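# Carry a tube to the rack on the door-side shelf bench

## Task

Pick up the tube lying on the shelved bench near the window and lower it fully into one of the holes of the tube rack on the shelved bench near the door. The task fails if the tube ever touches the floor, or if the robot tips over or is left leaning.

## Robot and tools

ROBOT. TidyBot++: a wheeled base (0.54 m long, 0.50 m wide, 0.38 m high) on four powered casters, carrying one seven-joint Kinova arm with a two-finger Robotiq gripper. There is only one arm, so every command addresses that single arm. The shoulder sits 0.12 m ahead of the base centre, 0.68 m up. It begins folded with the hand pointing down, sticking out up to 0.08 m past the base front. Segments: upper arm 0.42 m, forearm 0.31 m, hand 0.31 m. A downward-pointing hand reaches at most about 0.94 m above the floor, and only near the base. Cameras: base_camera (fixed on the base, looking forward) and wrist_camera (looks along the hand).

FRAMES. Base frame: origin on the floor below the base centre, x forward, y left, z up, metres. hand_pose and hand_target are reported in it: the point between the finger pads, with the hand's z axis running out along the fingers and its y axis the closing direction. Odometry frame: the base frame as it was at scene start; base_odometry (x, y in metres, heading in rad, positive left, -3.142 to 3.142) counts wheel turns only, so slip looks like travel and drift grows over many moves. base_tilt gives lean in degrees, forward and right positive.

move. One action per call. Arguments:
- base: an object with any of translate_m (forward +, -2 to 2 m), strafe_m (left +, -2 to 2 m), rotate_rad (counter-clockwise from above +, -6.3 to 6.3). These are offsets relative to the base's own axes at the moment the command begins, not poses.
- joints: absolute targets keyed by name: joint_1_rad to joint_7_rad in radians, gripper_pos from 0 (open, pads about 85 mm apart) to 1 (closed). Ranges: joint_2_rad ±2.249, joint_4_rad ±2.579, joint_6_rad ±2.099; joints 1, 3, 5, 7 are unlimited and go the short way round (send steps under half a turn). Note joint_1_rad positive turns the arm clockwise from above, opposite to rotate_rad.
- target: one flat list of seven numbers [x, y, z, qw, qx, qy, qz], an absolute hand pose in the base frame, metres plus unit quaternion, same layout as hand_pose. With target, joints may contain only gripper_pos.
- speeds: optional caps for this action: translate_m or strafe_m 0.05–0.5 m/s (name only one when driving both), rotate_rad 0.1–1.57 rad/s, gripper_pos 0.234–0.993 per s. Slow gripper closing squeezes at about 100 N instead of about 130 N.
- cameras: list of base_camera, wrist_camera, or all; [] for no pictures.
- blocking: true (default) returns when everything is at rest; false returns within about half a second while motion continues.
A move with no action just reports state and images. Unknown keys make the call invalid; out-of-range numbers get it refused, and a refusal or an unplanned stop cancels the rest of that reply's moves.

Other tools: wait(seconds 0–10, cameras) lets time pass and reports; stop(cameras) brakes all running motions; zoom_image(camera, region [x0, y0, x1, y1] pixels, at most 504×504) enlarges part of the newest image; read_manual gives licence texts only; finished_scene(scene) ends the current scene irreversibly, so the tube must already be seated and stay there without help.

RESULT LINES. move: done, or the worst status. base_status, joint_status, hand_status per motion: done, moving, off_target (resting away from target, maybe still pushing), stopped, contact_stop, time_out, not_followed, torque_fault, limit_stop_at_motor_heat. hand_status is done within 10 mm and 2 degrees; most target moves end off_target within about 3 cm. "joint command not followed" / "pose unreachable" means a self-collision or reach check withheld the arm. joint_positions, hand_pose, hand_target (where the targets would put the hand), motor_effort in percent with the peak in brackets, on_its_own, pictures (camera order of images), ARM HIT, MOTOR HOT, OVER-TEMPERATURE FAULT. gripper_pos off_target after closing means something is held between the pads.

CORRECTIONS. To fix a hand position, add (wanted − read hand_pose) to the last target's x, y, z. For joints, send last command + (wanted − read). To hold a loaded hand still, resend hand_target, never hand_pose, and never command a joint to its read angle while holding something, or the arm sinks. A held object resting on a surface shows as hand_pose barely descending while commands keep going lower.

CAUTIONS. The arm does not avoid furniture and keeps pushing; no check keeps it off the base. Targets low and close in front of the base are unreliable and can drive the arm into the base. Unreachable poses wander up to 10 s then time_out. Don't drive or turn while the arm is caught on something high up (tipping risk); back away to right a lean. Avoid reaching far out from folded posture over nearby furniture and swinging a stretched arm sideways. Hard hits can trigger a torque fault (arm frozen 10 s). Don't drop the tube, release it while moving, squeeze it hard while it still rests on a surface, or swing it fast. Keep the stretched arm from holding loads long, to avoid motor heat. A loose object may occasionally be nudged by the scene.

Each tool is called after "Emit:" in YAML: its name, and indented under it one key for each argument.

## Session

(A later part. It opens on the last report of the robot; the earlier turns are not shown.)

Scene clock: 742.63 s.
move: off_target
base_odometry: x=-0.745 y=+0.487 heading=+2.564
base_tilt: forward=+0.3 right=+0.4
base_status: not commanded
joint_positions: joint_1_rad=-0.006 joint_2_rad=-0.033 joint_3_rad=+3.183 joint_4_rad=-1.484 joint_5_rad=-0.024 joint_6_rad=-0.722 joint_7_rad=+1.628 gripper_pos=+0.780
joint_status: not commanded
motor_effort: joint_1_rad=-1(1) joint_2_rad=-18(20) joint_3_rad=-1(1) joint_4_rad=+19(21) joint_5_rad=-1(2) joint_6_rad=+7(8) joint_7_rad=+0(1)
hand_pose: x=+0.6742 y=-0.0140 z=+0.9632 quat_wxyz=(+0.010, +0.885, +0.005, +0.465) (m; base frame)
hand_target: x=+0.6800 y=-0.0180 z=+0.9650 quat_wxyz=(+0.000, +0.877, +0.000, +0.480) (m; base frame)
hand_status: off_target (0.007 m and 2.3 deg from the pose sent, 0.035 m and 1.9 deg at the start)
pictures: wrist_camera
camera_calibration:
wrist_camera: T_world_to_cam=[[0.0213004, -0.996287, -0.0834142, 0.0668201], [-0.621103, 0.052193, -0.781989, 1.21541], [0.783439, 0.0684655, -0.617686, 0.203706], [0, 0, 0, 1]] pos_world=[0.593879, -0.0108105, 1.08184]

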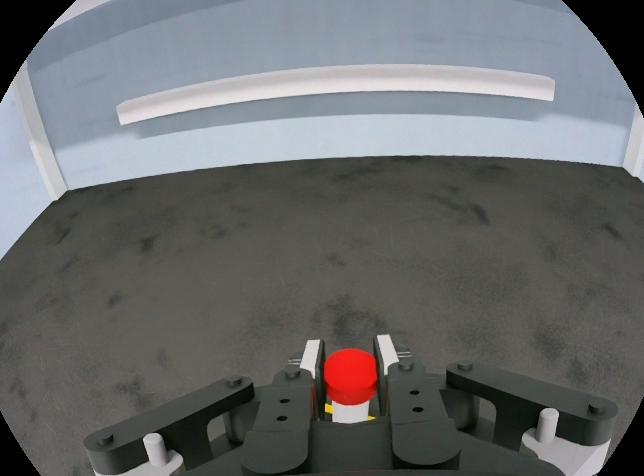

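Emit:
move:
  target: [0.682,-0.013,0.978,0,0.864,0,0.503]
  cameras: []

Emit:
move:
  target: [0.682,-0.012,0.960,0,0.864,0,0.503]
  cameras: ["wrist_camera"]

Scene clock: 748.50 s.
move: off_target
base_odometry: x=-0.745 y=+0.487 heading=+2.564
base_tilt: forward=+0.3 right=+0.5
base_status: not commanded
joint_positions: joint_1_rad=-0.006 joint_2_rad=-0.033 joint_3_rad=+3.183 joint_4_rad=-1.502 joint_5_rad=-0.024 joint_6_rad=-0.657 joint_7_rad=+1.629 gripper_pos=+0.780
joint_status: not commanded
motor_effort: joint_1_rad=+0(1) joint_2_rad=-19(20) joint_3_rad=-1(1) joint_4_rad=+20(20) joint_5_rad=-2(2) joint_6_rad=+8(8) joint_7_rad=+0(1)
hand_pose: x=+0.6828 y=-0.0145 z=+0.9701 quat_wxyz=(+0.011, +0.874, +0.005, +0.486) (m; base frame)
hand_target: x=+0.6820 y=-0.0130 z=+0.9780 quat_wxyz=(+0.000, +0.864, +0.000, +0.503) (m; base frame)
hand_status: off_target (0.008 m and 2.6 deg from the pose sent, 0.017 m and 5.1 deg at the start)
pictures: none
No camera images: "cameras" was empty.

Scene clock: 749.27 s.
move: done
base_odometry: x=-0.745 y=+0.487 heading=+2.564
base_tilt: forward=+0.4 right=+0.4
base_status: not commanded
joint_positions: joint_1_rad=-0.006 joint_2_rad=-0.039 joint_3_rad=+3.183 joint_4_rad=-1.545 joint_5_rad=-0.024 joint_6_rad=-0.590 joint_7_rad=+1.629 gripper_pos=+0.780
joint_status: not commanded
motor_effort: joint_1_rad=-1(1) joint_2_rad=-15(20) joint_3_rad=-1(1) joint_4_rad=+17(20) joint_5_rad=-1(2) joint_6_rad=+6(8) joint_7_rad=+0(1)
hand_pose: x=+0.6859 y=-0.0151 z=+0.9670 quat_wxyz=(+0.012, +0.866, +0.004, +0.500) (m; base frame)
hand_target: x=+0.6820 y=-0.0120 z=+0.9600 quat_wxyz=(+0.000, +0.864, +0.000, +0.503) (m; base frame)
hand_status: done (0.009 m and 1.5 deg from the pose sent, 0.010 m and 2.6 deg at the start)
pictures: wrist_camera
camera_calibration:
wrist_camera: T_world_to_cam=[[0.0248843, -0.996532, -0.0794025, 0.0594366], [-0.557971, 0.0520591, -0.828226, 1.22709], [0.829487, 0.0649141, -0.554741, 0.104419], [0, 0, 0, 1]] pos_world=[0.596587, -0.0114289, 1.07895]

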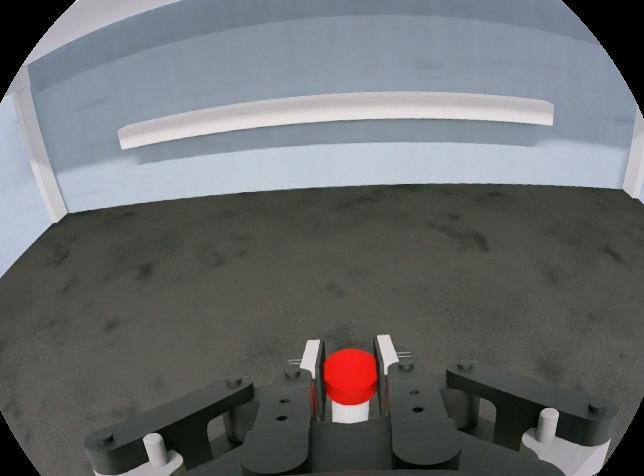

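Emit:
move:
  target: [0.676,-0.014,0.990,0,0.872,0,0.489]
  cameras: []

Emit:
move:
  target: [0.676,-0.014,0.968,0,0.872,0,0.489]
  cameras: ["wrist_camera"]

Scene clock: 759.77 s.
move: done
base_odometry: x=-0.745 y=+0.487 heading=+2.564
base_tilt: forward=+0.3 right=+0.5
base_status: not commanded
joint_positions: joint_1_rad=-0.006 joint_2_rad=-0.039 joint_3_rad=+3.183 joint_4_rad=-1.470 joint_5_rad=-0.024 joint_6_rad=-0.672 joint_7_rad=+1.629 gripper_pos=+0.780
joint_status: not commanded
motor_effort: joint_1_rad=+0(1) joint_2_rad=-18(20) joint_3_rad=-1(1) joint_4_rad=+20(21) joint_5_rad=-1(2) joint_6_rad=+8(8) joint_7_rad=+1(1)
hand_pose: x=+0.6825 y=-0.0145 z=+0.9887 quat_wxyz=(+0.011, +0.868, +0.005, +0.497) (m; base frame)
hand_target: x=+0.6760 y=-0.0140 z=+0.9900 quat_wxyz=(+0.000, +0.872, +0.000, +0.489) (m; base frame)
hand_status: done (0.007 m and 1.7 deg from the pose sent, 0.025 m and 2.0 deg at the start)
pictures: none
No camera images: "cameras" was empty.

Scene clock: 760.60 s.
move: done
base_odometry: x=-0.745 y=+0.487 heading=+2.564
base_tilt: forward=+0.3 right=+0.4
base_status: not commanded
joint_positions: joint_1_rad=-0.006 joint_2_rad=-0.039 joint_3_rad=+3.183 joint_4_rad=-1.514 joint_5_rad=-0.024 joint_6_rad=-0.665 joint_7_rad=+1.629 gripper_pos=+0.780
joint_status: not commanded
motor_effort: joint_1_rad=+0(1) joint_2_rad=-19(20) joint_3_rad=+0(1) joint_4_rad=+19(21) joint_5_rad=-1(1) joint_6_rad=+8(8) joint_7_rad=+0(1)
hand_pose: x=+0.6780 y=-0.0144 z=+0.9648 quat_wxyz=(+0.011, +0.877, +0.005, +0.480) (m; base frame)
hand_target: x=+0.6760 y=-0.0140 z=+0.9680 quat_wxyz=(+0.000, +0.872, +0.000, +0.489) (m; base frame)
hand_status: done (0.004 m and 1.8 deg from the pose sent, 0.022 m and 1.7 deg at the start)
pictures: wrist_camera
camera_calibration:
wrist_camera: T_world_to_cam=[[0.0231854, -0.996372, -0.081885, 0.0637448], [-0.594053, 0.0521476, -0.802734, 1.2207], [0.804091, 0.0672558, -0.590689, 0.161645], [0, 0, 0, 1]] pos_world=[0.593704, -0.0110145, 1.0806]

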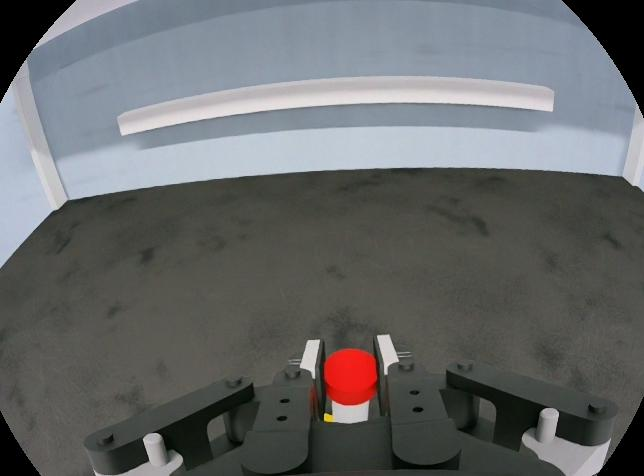

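Emit:
move:
  target: [0.676,-0.006,0.956,0,0.872,0,0.489]
  cameras: []

Emit:
move:
  target: [0.676,-0.006,0.945,0,0.872,0,0.489]
  cameras: ["wrist_camera"]

Scene clock: 770.50 s.
move: off_target
base_odometry: x=-0.745 y=+0.487 heading=+2.564
base_tilt: forward=+0.3 right=+0.4
base_status: not commanded
joint_positions: joint_1_rad=-0.006 joint_2_rad=-0.039 joint_3_rad=+3.182 joint_4_rad=-1.551 joint_5_rad=-0.024 joint_6_rad=-0.642 joint_7_rad=+1.623 gripper_pos=+0.780
joint_status: not commanded
motor_effort: joint_1_rad=+0(1) joint_2_rad=-18(20) joint_3_rad=+0(1) joint_4_rad=+20(21) joint_5_rad=-1(2) joint_6_rad=+8(8) joint_7_rad=+0(1)
hand_pose: x=+0.6765 y=-0.0139 z=+0.9497 quat_wxyz=(+0.009, +0.880, +0.002, +0.474) (m; base frame)
hand_target: x=+0.6760 y=-0.0060 z=+0.9560 quat_wxyz=(+0.000, +0.872, +0.000, +0.489) (m; base frame)
hand_status: off_target (0.010 m and 2.2 deg from the pose sent, 0.012 m and 1.8 deg at the start)
pictures: none
No camera images: "cameras" was empty.

Scene clock: 771.20 s.
move: off_target
base_odometry: x=-0.745 y=+0.487 heading=+2.564
base_tilt: forward=+0.3 right=+0.3
base_status: not commanded
joint_positions: joint_1_rad=-0.006 joint_2_rad=-0.039 joint_3_rad=+3.182 joint_4_rad=-1.585 joint_5_rad=-0.024 joint_6_rad=-0.612 joint_7_rad=+1.623 gripper_pos=+0.780
joint_status: not commanded
motor_effort: joint_1_rad=+0(1) joint_2_rad=-18(20) joint_3_rad=+0(1) joint_4_rad=+20(21) joint_5_rad=-1(2) joint_6_rad=+8(8) joint_7_rad=+1(1)
hand_pose: x=+0.6763 y=-0.0141 z=+0.9380 quat_wxyz=(+0.009, +0.881, +0.002, +0.473) (m; base frame)
hand_target: x=+0.6760 y=-0.0060 z=+0.9450 quat_wxyz=(+0.000, +0.872, +0.000, +0.489) (m; base frame)
hand_status: off_target (0.011 m and 2.4 deg from the pose sent, 0.009 m and 2.2 deg at the start)
pictures: wrist_camera
camera_calibration:
wrist_camera: T_world_to_cam=[[0.018407, -0.995995, -0.0874886, 0.0704009], [-0.607959, 0.0583184, -0.791824, 1.19745], [0.793755, 0.0677646, -0.604451, 0.167058], [0, 0, 0, 1]] pos_world=[0.594102, -0.0110352, 1.05531]

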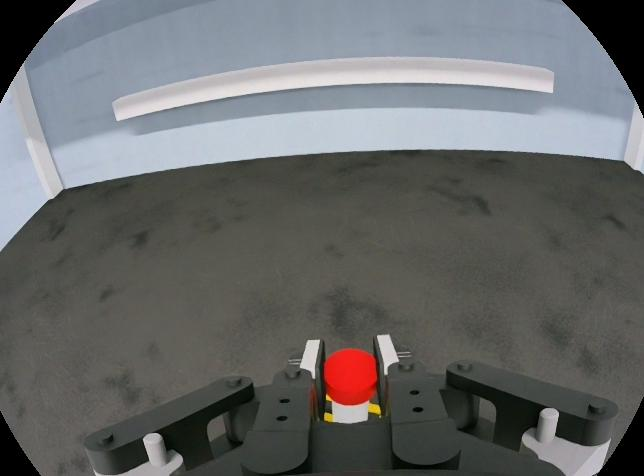

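Emit:
move:
  target: [0.676,-0.009,0.930,0,0.866,0,0.500]
  cameras: []

Emit:
move:
  target: [0.676,-0.009,0.915,0,0.866,0,0.500]
  cameras: []

Emit:
move:
  target: [0.676,-0.009,0.900,0,0.866,0,0.500]
  cameras: ["wrist_camera"]

Scene clock: 778.50 s.
move: off_target
base_odometry: x=-0.745 y=+0.487 heading=+2.564
base_tilt: forward=+0.3 right=+0.4
base_status: not commanded
joint_positions: joint_1_rad=-0.006 joint_2_rad=-0.039 joint_3_rad=+3.182 joint_4_rad=-1.663 joint_5_rad=-0.024 joint_6_rad=-0.526 joint_7_rad=+1.623 gripper_pos=+0.780
joint_status: not commanded
motor_effort: joint_1_rad=-1(1) joint_2_rad=-19(20) joint_3_rad=-1(1) joint_4_rad=+20(21) joint_5_rad=-1(2) joint_6_rad=+8(8) joint_7_rad=+1(1)
hand_pose: x=+0.6774 y=-0.0146 z=+0.9158 quat_wxyz=(+0.010, +0.879, +0.001, +0.476) (m; base frame)
hand_target: x=+0.6760 y=-0.0090 z=+0.9300 quat_wxyz=(+0.000, +0.866, +0.000, +0.500) (m; base frame)
hand_status: off_target (0.015 m and 3.3 deg from the pose sent, 0.009 m and 3.8 deg at the start)
pictures: none
No camera images: "cameras" was empty.

Scene clock: 779.20 s.
move: off_target
base_odometry: x=-0.745 y=+0.487 heading=+2.564
base_tilt: forward=+0.2 right=+0.4
base_status: not commanded
joint_positions: joint_1_rad=-0.006 joint_2_rad=-0.040 joint_3_rad=+3.182 joint_4_rad=-1.699 joint_5_rad=-0.024 joint_6_rad=-0.468 joint_7_rad=+1.623 gripper_pos=+0.780
joint_status: not commanded
motor_effort: joint_1_rad=+0(1) joint_2_rad=-17(18) joint_3_rad=-1(1) joint_4_rad=+19(20) joint_5_rad=-1(1) joint_6_rad=+7(8) joint_7_rad=+1(1)
hand_pose: x=+0.6800 y=-0.0151 z=+0.9106 quat_wxyz=(+0.011, +0.874, +0.001, +0.486) (m; base frame)
hand_target: x=+0.6760 y=-0.0090 z=+0.9150 quat_wxyz=(+0.000, +0.866, +0.000, +0.500) (m; base frame)
hand_status: off_target (0.009 m and 2.2 deg from the pose sent, 0.006 m and 3.3 deg at the start)
pictures: none
No camera images: "cameras" was empty.

Scene clock: 779.90 s.
move: off_target
base_odometry: x=-0.745 y=+0.487 heading=+2.564
base_tilt: forward=+0.3 right=+0.4
base_status: not commanded
joint_positions: joint_1_rad=-0.006 joint_2_rad=-0.040 joint_3_rad=+3.182 joint_4_rad=-1.747 joint_5_rad=-0.024 joint_6_rad=-0.420 joint_7_rad=+1.624 gripper_pos=+0.780
joint_status: not commanded
motor_effort: joint_1_rad=+0(1) joint_2_rad=-18(19) joint_3_rad=-1(1) joint_4_rad=+18(20) joint_5_rad=-1(1) joint_6_rad=+7(7) joint_7_rad=+0(1)
hand_pose: x=+0.6783 y=-0.0153 z=+0.8956 quat_wxyz=(+0.011, +0.874, +0.000, +0.486) (m; base frame)
hand_target: x=+0.6760 y=-0.0090 z=+0.9000 quat_wxyz=(+0.000, +0.866, +0.000, +0.500) (m; base frame)
hand_status: off_target (0.008 m and 2.2 deg from the pose sent, 0.013 m and 2.2 deg at the start)
pictures: wrist_camera
camera_calibration:
wrist_camera: T_world_to_cam=[[0.0165573, -0.996199, -0.0855182, 0.0648902], [-0.582869, 0.0598772, -0.810357, 1.16475], [0.812398, 0.0632632, -0.579662, 0.105014], [0, 0, 0, 1]] pos_world=[0.592507, -0.0117417, 1.01028]

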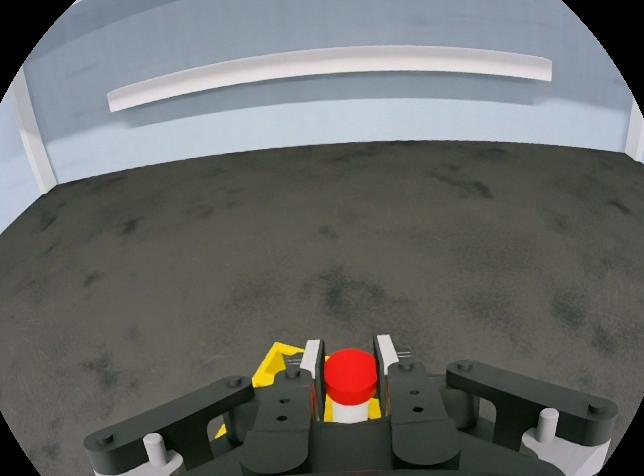

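Emit:
move:
  target: [0.676,-0.009,0.890,0,0.866,0,0.500]
  cameras: []

Emit:
move:
  target: [0.676,-0.009,0.880,0,0.866,0,0.500]
  cameras: ["wrist_camera"]

Scene clock: 791.30 s.
move: done
base_odometry: x=-0.745 y=+0.487 heading=+2.564
base_tilt: forward=+0.3 right=+0.4
base_status: not commanded
joint_positions: joint_1_rad=-0.006 joint_2_rad=-0.041 joint_3_rad=+3.182 joint_4_rad=-1.766 joint_5_rad=-0.027 joint_6_rad=-0.379 joint_7_rad=+1.627 gripper_pos=+0.780
joint_status: not commanded
motor_effort: joint_1_rad=+0(1) joint_2_rad=-17(17) joint_3_rad=-1(1) joint_4_rad=+18(19) joint_5_rad=-1(1) joint_6_rad=+6(7) joint_7_rad=+1(1)
hand_pose: x=+0.6808 y=-0.0154 z=+0.8954 quat_wxyz=(+0.011, +0.869, +0.000, +0.495) (m; base frame)
hand_target: x=+0.6760 y=-0.0090 z=+0.8900 quat_wxyz=(+0.000, +0.866, +0.000, +0.500) (m; base frame)
hand_status: done (0.010 m and 1.4 deg from the pose sent, 0.009 m and 2.2 deg at the start)
pictures: none
No camera images: "cameras" was empty.

Scene clock: 791.93 s.
move: off_target
base_odometry: x=-0.745 y=+0.487 heading=+2.564
base_tilt: forward=+0.2 right=+0.3
base_status: not commanded
joint_positions: joint_1_rad=-0.006 joint_2_rad=-0.042 joint_3_rad=+3.182 joint_4_rad=-1.787 joint_5_rad=-0.033 joint_6_rad=-0.338 joint_7_rad=+1.634 gripper_pos=+0.780
joint_status: not commanded
motor_effort: joint_1_rad=+0(1) joint_2_rad=-14(16) joint_3_rad=-1(1) joint_4_rad=+17(18) joint_5_rad=-1(1) joint_6_rad=+6(7) joint_7_rad=+0(1)
hand_pose: x=+0.6827 y=-0.0152 z=+0.8951 quat_wxyz=(+0.011, +0.863, +0.001, +0.505) (m; base frame)
hand_target: x=+0.6760 y=-0.0090 z=+0.8800 quat_wxyz=(+0.000, +0.866, +0.000, +0.500) (m; base frame)
hand_status: off_target (0.018 m and 1.5 deg from the pose sent, 0.017 m and 1.4 deg at the start)
pictures: wrist_camera
camera_calibration:
wrist_camera: T_world_to_cam=[[0.0218204, -0.996361, -0.0823915, 0.058532], [-0.547667, 0.0570336, -0.83475, 1.16461], [0.836412, 0.0633377, -0.54443, 0.053198], [0, 0, 0, 1]] pos_world=[0.592043, -0.0114721, 1.00594]

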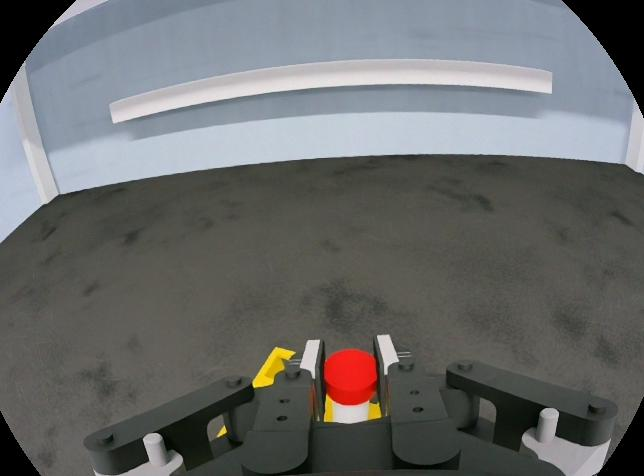

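Emit:
move:
  target: [0.677,-0.010,0.892,0,0.869,0,0.495]
  cameras: []

Emit:
move:
  joints: {"gripper_pos":0.55}
  speeds: {"gripper_pos":0.234}
  cameras: ["wrist_camera"]

Scene clock: 799.33 s.
move: done
base_odometry: x=-0.745 y=+0.487 heading=+2.564
base_tilt: forward=+0.3 right=+0.5
base_status: not commanded
joint_positions: joint_1_rad=-0.006 joint_2_rad=-0.042 joint_3_rad=+3.182 joint_4_rad=-1.779 joint_5_rad=-0.033 joint_6_rad=-0.354 joint_7_rad=+1.634 gripper_pos=+0.780
joint_status: not commanded
motor_effort: joint_1_rad=-1(1) joint_2_rad=-16(18) joint_3_rad=-1(1) joint_4_rad=+18(18) joint_5_rad=-1(2) joint_6_rad=+6(7) joint_7_rad=+1(1)
hand_pose: x=+0.6819 y=-0.0150 z=+0.8954 quat_wxyz=(+0.011, +0.865, +0.002, +0.501) (m; base frame)
hand_target: x=+0.6770 y=-0.0100 z=+0.8920 quat_wxyz=(+0.000, +0.869, +0.000, +0.495) (m; base frame)
hand_status: done (0.008 m and 1.6 deg from the pose sent, 0.008 m and 1.9 deg at the start)
pictures: none
No camera images: "cameras" was empty.

Scene clock: 801.57 s.
move: done
base_odometry: x=-0.745 y=+0.487 heading=+2.564
base_tilt: forward=+0.3 right=+0.4
base_status: not commanded
joint_positions: joint_1_rad=-0.006 joint_2_rad=-0.042 joint_3_rad=+3.182 joint_4_rad=-1.779 joint_5_rad=-0.033 joint_6_rad=-0.354 joint_7_rad=+1.634 gripper_pos=+0.551
joint_status: all done
motor_effort: joint_1_rad=+0(1) joint_2_rad=-18(19) joint_3_rad=+0(2) joint_4_rad=+19(20) joint_5_rad=-1(2) joint_6_rad=+8(8) joint_7_rad=+0(1)
hand_pose: x=+0.6819 y=-0.0150 z=+0.8954 quat_wxyz=(+0.011, +0.865, +0.002, +0.501) (m; base frame)
hand_target: x=+0.6770 y=-0.0100 z=+0.8920 quat_wxyz=(+0.000, +0.869, +0.000, +0.495) (m; base frame)
hand_status: not commanded
pictures: wrist_camera
camera_calibration:
wrist_camera: T_world_to_cam=[[0.0217005, -0.99632, -0.0829161, 0.0593072], [-0.554155, 0.0570428, -0.830457, 1.16505], [0.832131, 0.0639696, -0.550878, 0.062724], [0, 0, 0, 1]] pos_world=[0.592138, -0.0113814, 1.007]

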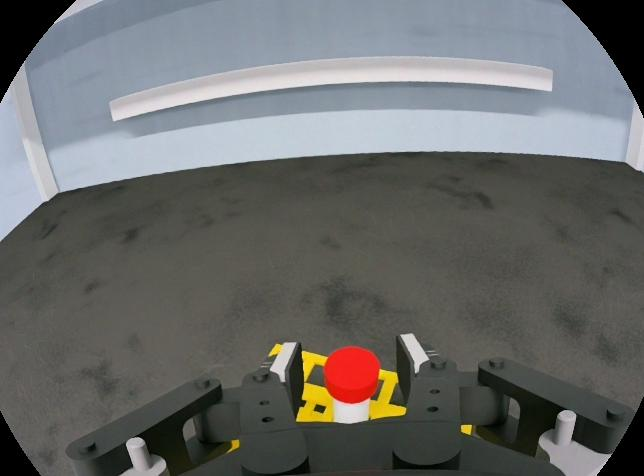

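Emit:
move:
  target: [0.640,-0.012,0.918,0,0.869,0,0.495]
  cameras: []

Emit:
move:
  target: [0.57,-0.012,0.97,0,0.90,0,0.436]
  cameras: ["wrist_camera"]

Emit:
zoom_image:
  camera: "wrist_camera"
  region: [240, 230, 460, 420]

Scene clock: 807.30 s.
move: off_target
base_odometry: x=-0.745 y=+0.487 heading=+2.564
base_tilt: forward=+0.3 right=+0.4
base_status: not commanded
joint_positions: joint_1_rad=-0.015 joint_2_rad=-0.119 joint_3_rad=+3.190 joint_4_rad=-1.779 joint_5_rad=-0.033 joint_6_rad=-0.425 joint_7_rad=+1.634 gripper_pos=+0.551
joint_status: not commanded
motor_effort: joint_1_rad=-1(1) joint_2_rad=-16(20) joint_3_rad=+0(1) joint_4_rad=+20(21) joint_5_rad=-2(2) joint_6_rad=+8(8) joint_7_rad=+0(1)
hand_pose: x=+0.6536 y=-0.0136 z=+0.9185 quat_wxyz=(+0.008, +0.864, +0.002, +0.504) (m; base frame)
hand_target: x=+0.6400 y=-0.0120 z=+0.9180 quat_wxyz=(+0.000, +0.869, +0.000, +0.495) (m; base frame)
hand_status: off_target (0.014 m and 1.6 deg from the pose sent, 0.048 m and 1.6 deg at the start)
pictures: none
No camera images: "cameras" was empty.

Scene clock: 808.90 s.
move: off_target
base_odometry: x=-0.745 y=+0.487 heading=+2.564
base_tilt: forward=+0.3 right=+0.4
base_status: not commanded
joint_positions: joint_1_rad=-0.015 joint_2_rad=-0.219 joint_3_rad=+3.190 joint_4_rad=-1.590 joint_5_rad=-0.033 joint_6_rad=-0.854 joint_7_rad=+1.634 gripper_pos=+0.551
joint_status: not commanded
motor_effort: joint_1_rad=+0(1) joint_2_rad=-12(18) joint_3_rad=+1(1) joint_4_rad=+20(21) joint_5_rad=-1(2) joint_6_rad=+7(8) joint_7_rad=+0(1)
hand_pose: x=+0.5833 y=-0.0090 z=+0.9657 quat_wxyz=(+0.001, +0.897, +0.007, +0.443) (m; base frame)
hand_target: x=+0.5700 y=-0.0120 z=+0.9700 quat_wxyz=(+0.000, +0.900, +0.000, +0.436) (m; base frame)
hand_status: off_target (0.014 m and 1.2 deg from the pose sent, 0.098 m and 8.9 deg at the start)
pictures: wrist_camera
camera_calibration:
wrist_camera: T_world_to_cam=[[0.0288336, -0.994638, -0.0993149, 0.0849645], [-0.660881, 0.0555726, -0.74843, 1.15144], [0.749937, 0.0872153, -0.655735, 0.332563], [0, 0, 0, 1]] pos_world=[0.509111, -0.00848392, 1.08828]

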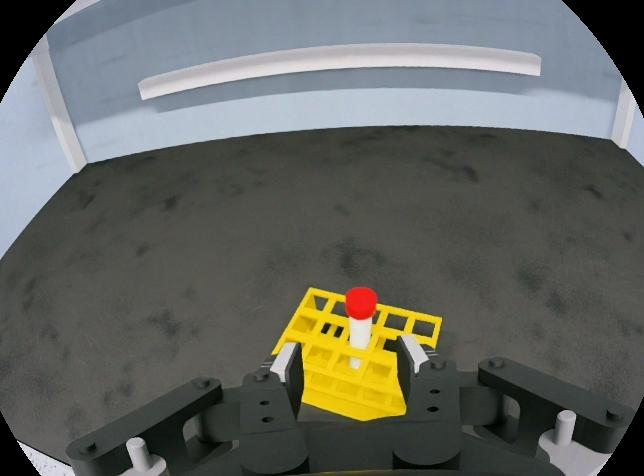

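Scaled by 2.291.

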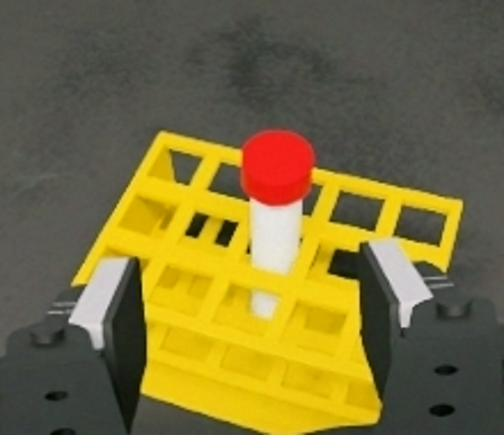

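Emit:
move:
  target: [0.50,0.0,1.04,0,0.945,0,0.327]
  cameras: ["wrist_camera"]

Emit:
zoom_image:
  camera: "wrist_camera"
  region: [290, 180, 460, 330]

Scene clock: 817.53 s.
move: off_target
base_odometry: x=-0.745 y=+0.487 heading=+2.564
base_tilt: forward=+0.3 right=+0.4
base_status: not commanded
joint_positions: joint_1_rad=-0.015 joint_2_rad=-0.175 joint_3_rad=+3.178 joint_4_rad=-1.103 joint_5_rad=-0.033 joint_6_rad=-1.496 joint_7_rad=+1.613 gripper_pos=+0.551
joint_status: not commanded
motor_effort: joint_1_rad=+0(1) joint_2_rad=-11(13) joint_3_rad=+0(1) joint_4_rad=+16(20) joint_5_rad=-1(2) joint_6_rad=+6(8) joint_7_rad=+1(1)
hand_pose: x=+0.5025 y=+0.0014 z=+1.0501 quat_wxyz=(-0.008, +0.936, +0.014, +0.351) (m; base frame)
hand_target: x=+0.5000 y=+0.0000 z=+1.0400 quat_wxyz=(+0.000, +0.945, +0.000, +0.327) (m; base frame)
hand_status: off_target (0.010 m and 3.5 deg from the pose sent, 0.112 m and 14.4 deg at the start)
pictures: wrist_camera
camera_calibration:
wrist_camera: T_world_to_cam=[[0.0255569, -0.993297, -0.112733, 0.121689], [-0.796804, 0.0478604, -0.602339, 1.07555], [0.603697, 0.10522, -0.79024, 0.662265], [0, 0, 0, 1]] pos_world=[0.454086, -0.000286993, 1.18491]

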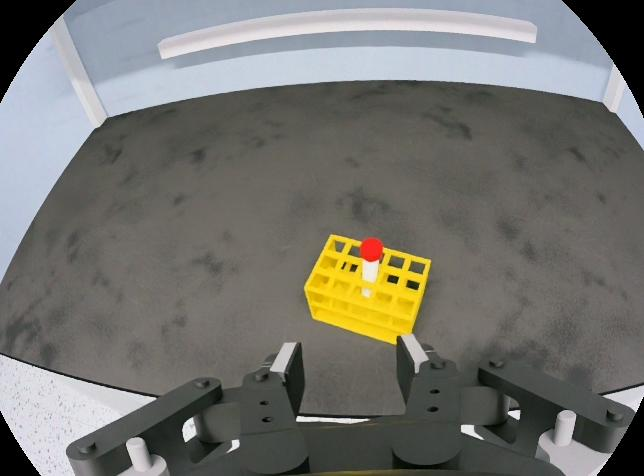

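Scaled by 2.965.

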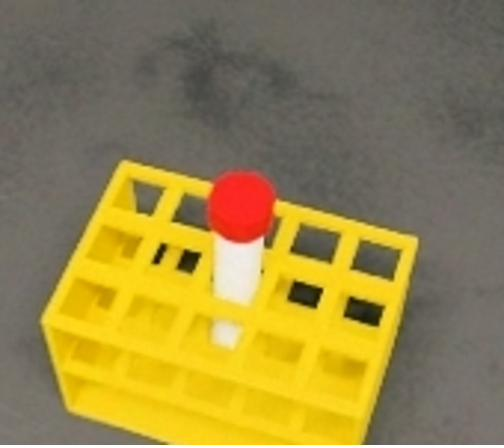

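Emit:
finished_scene:
  scene: 2

The scene is finished: the task was done.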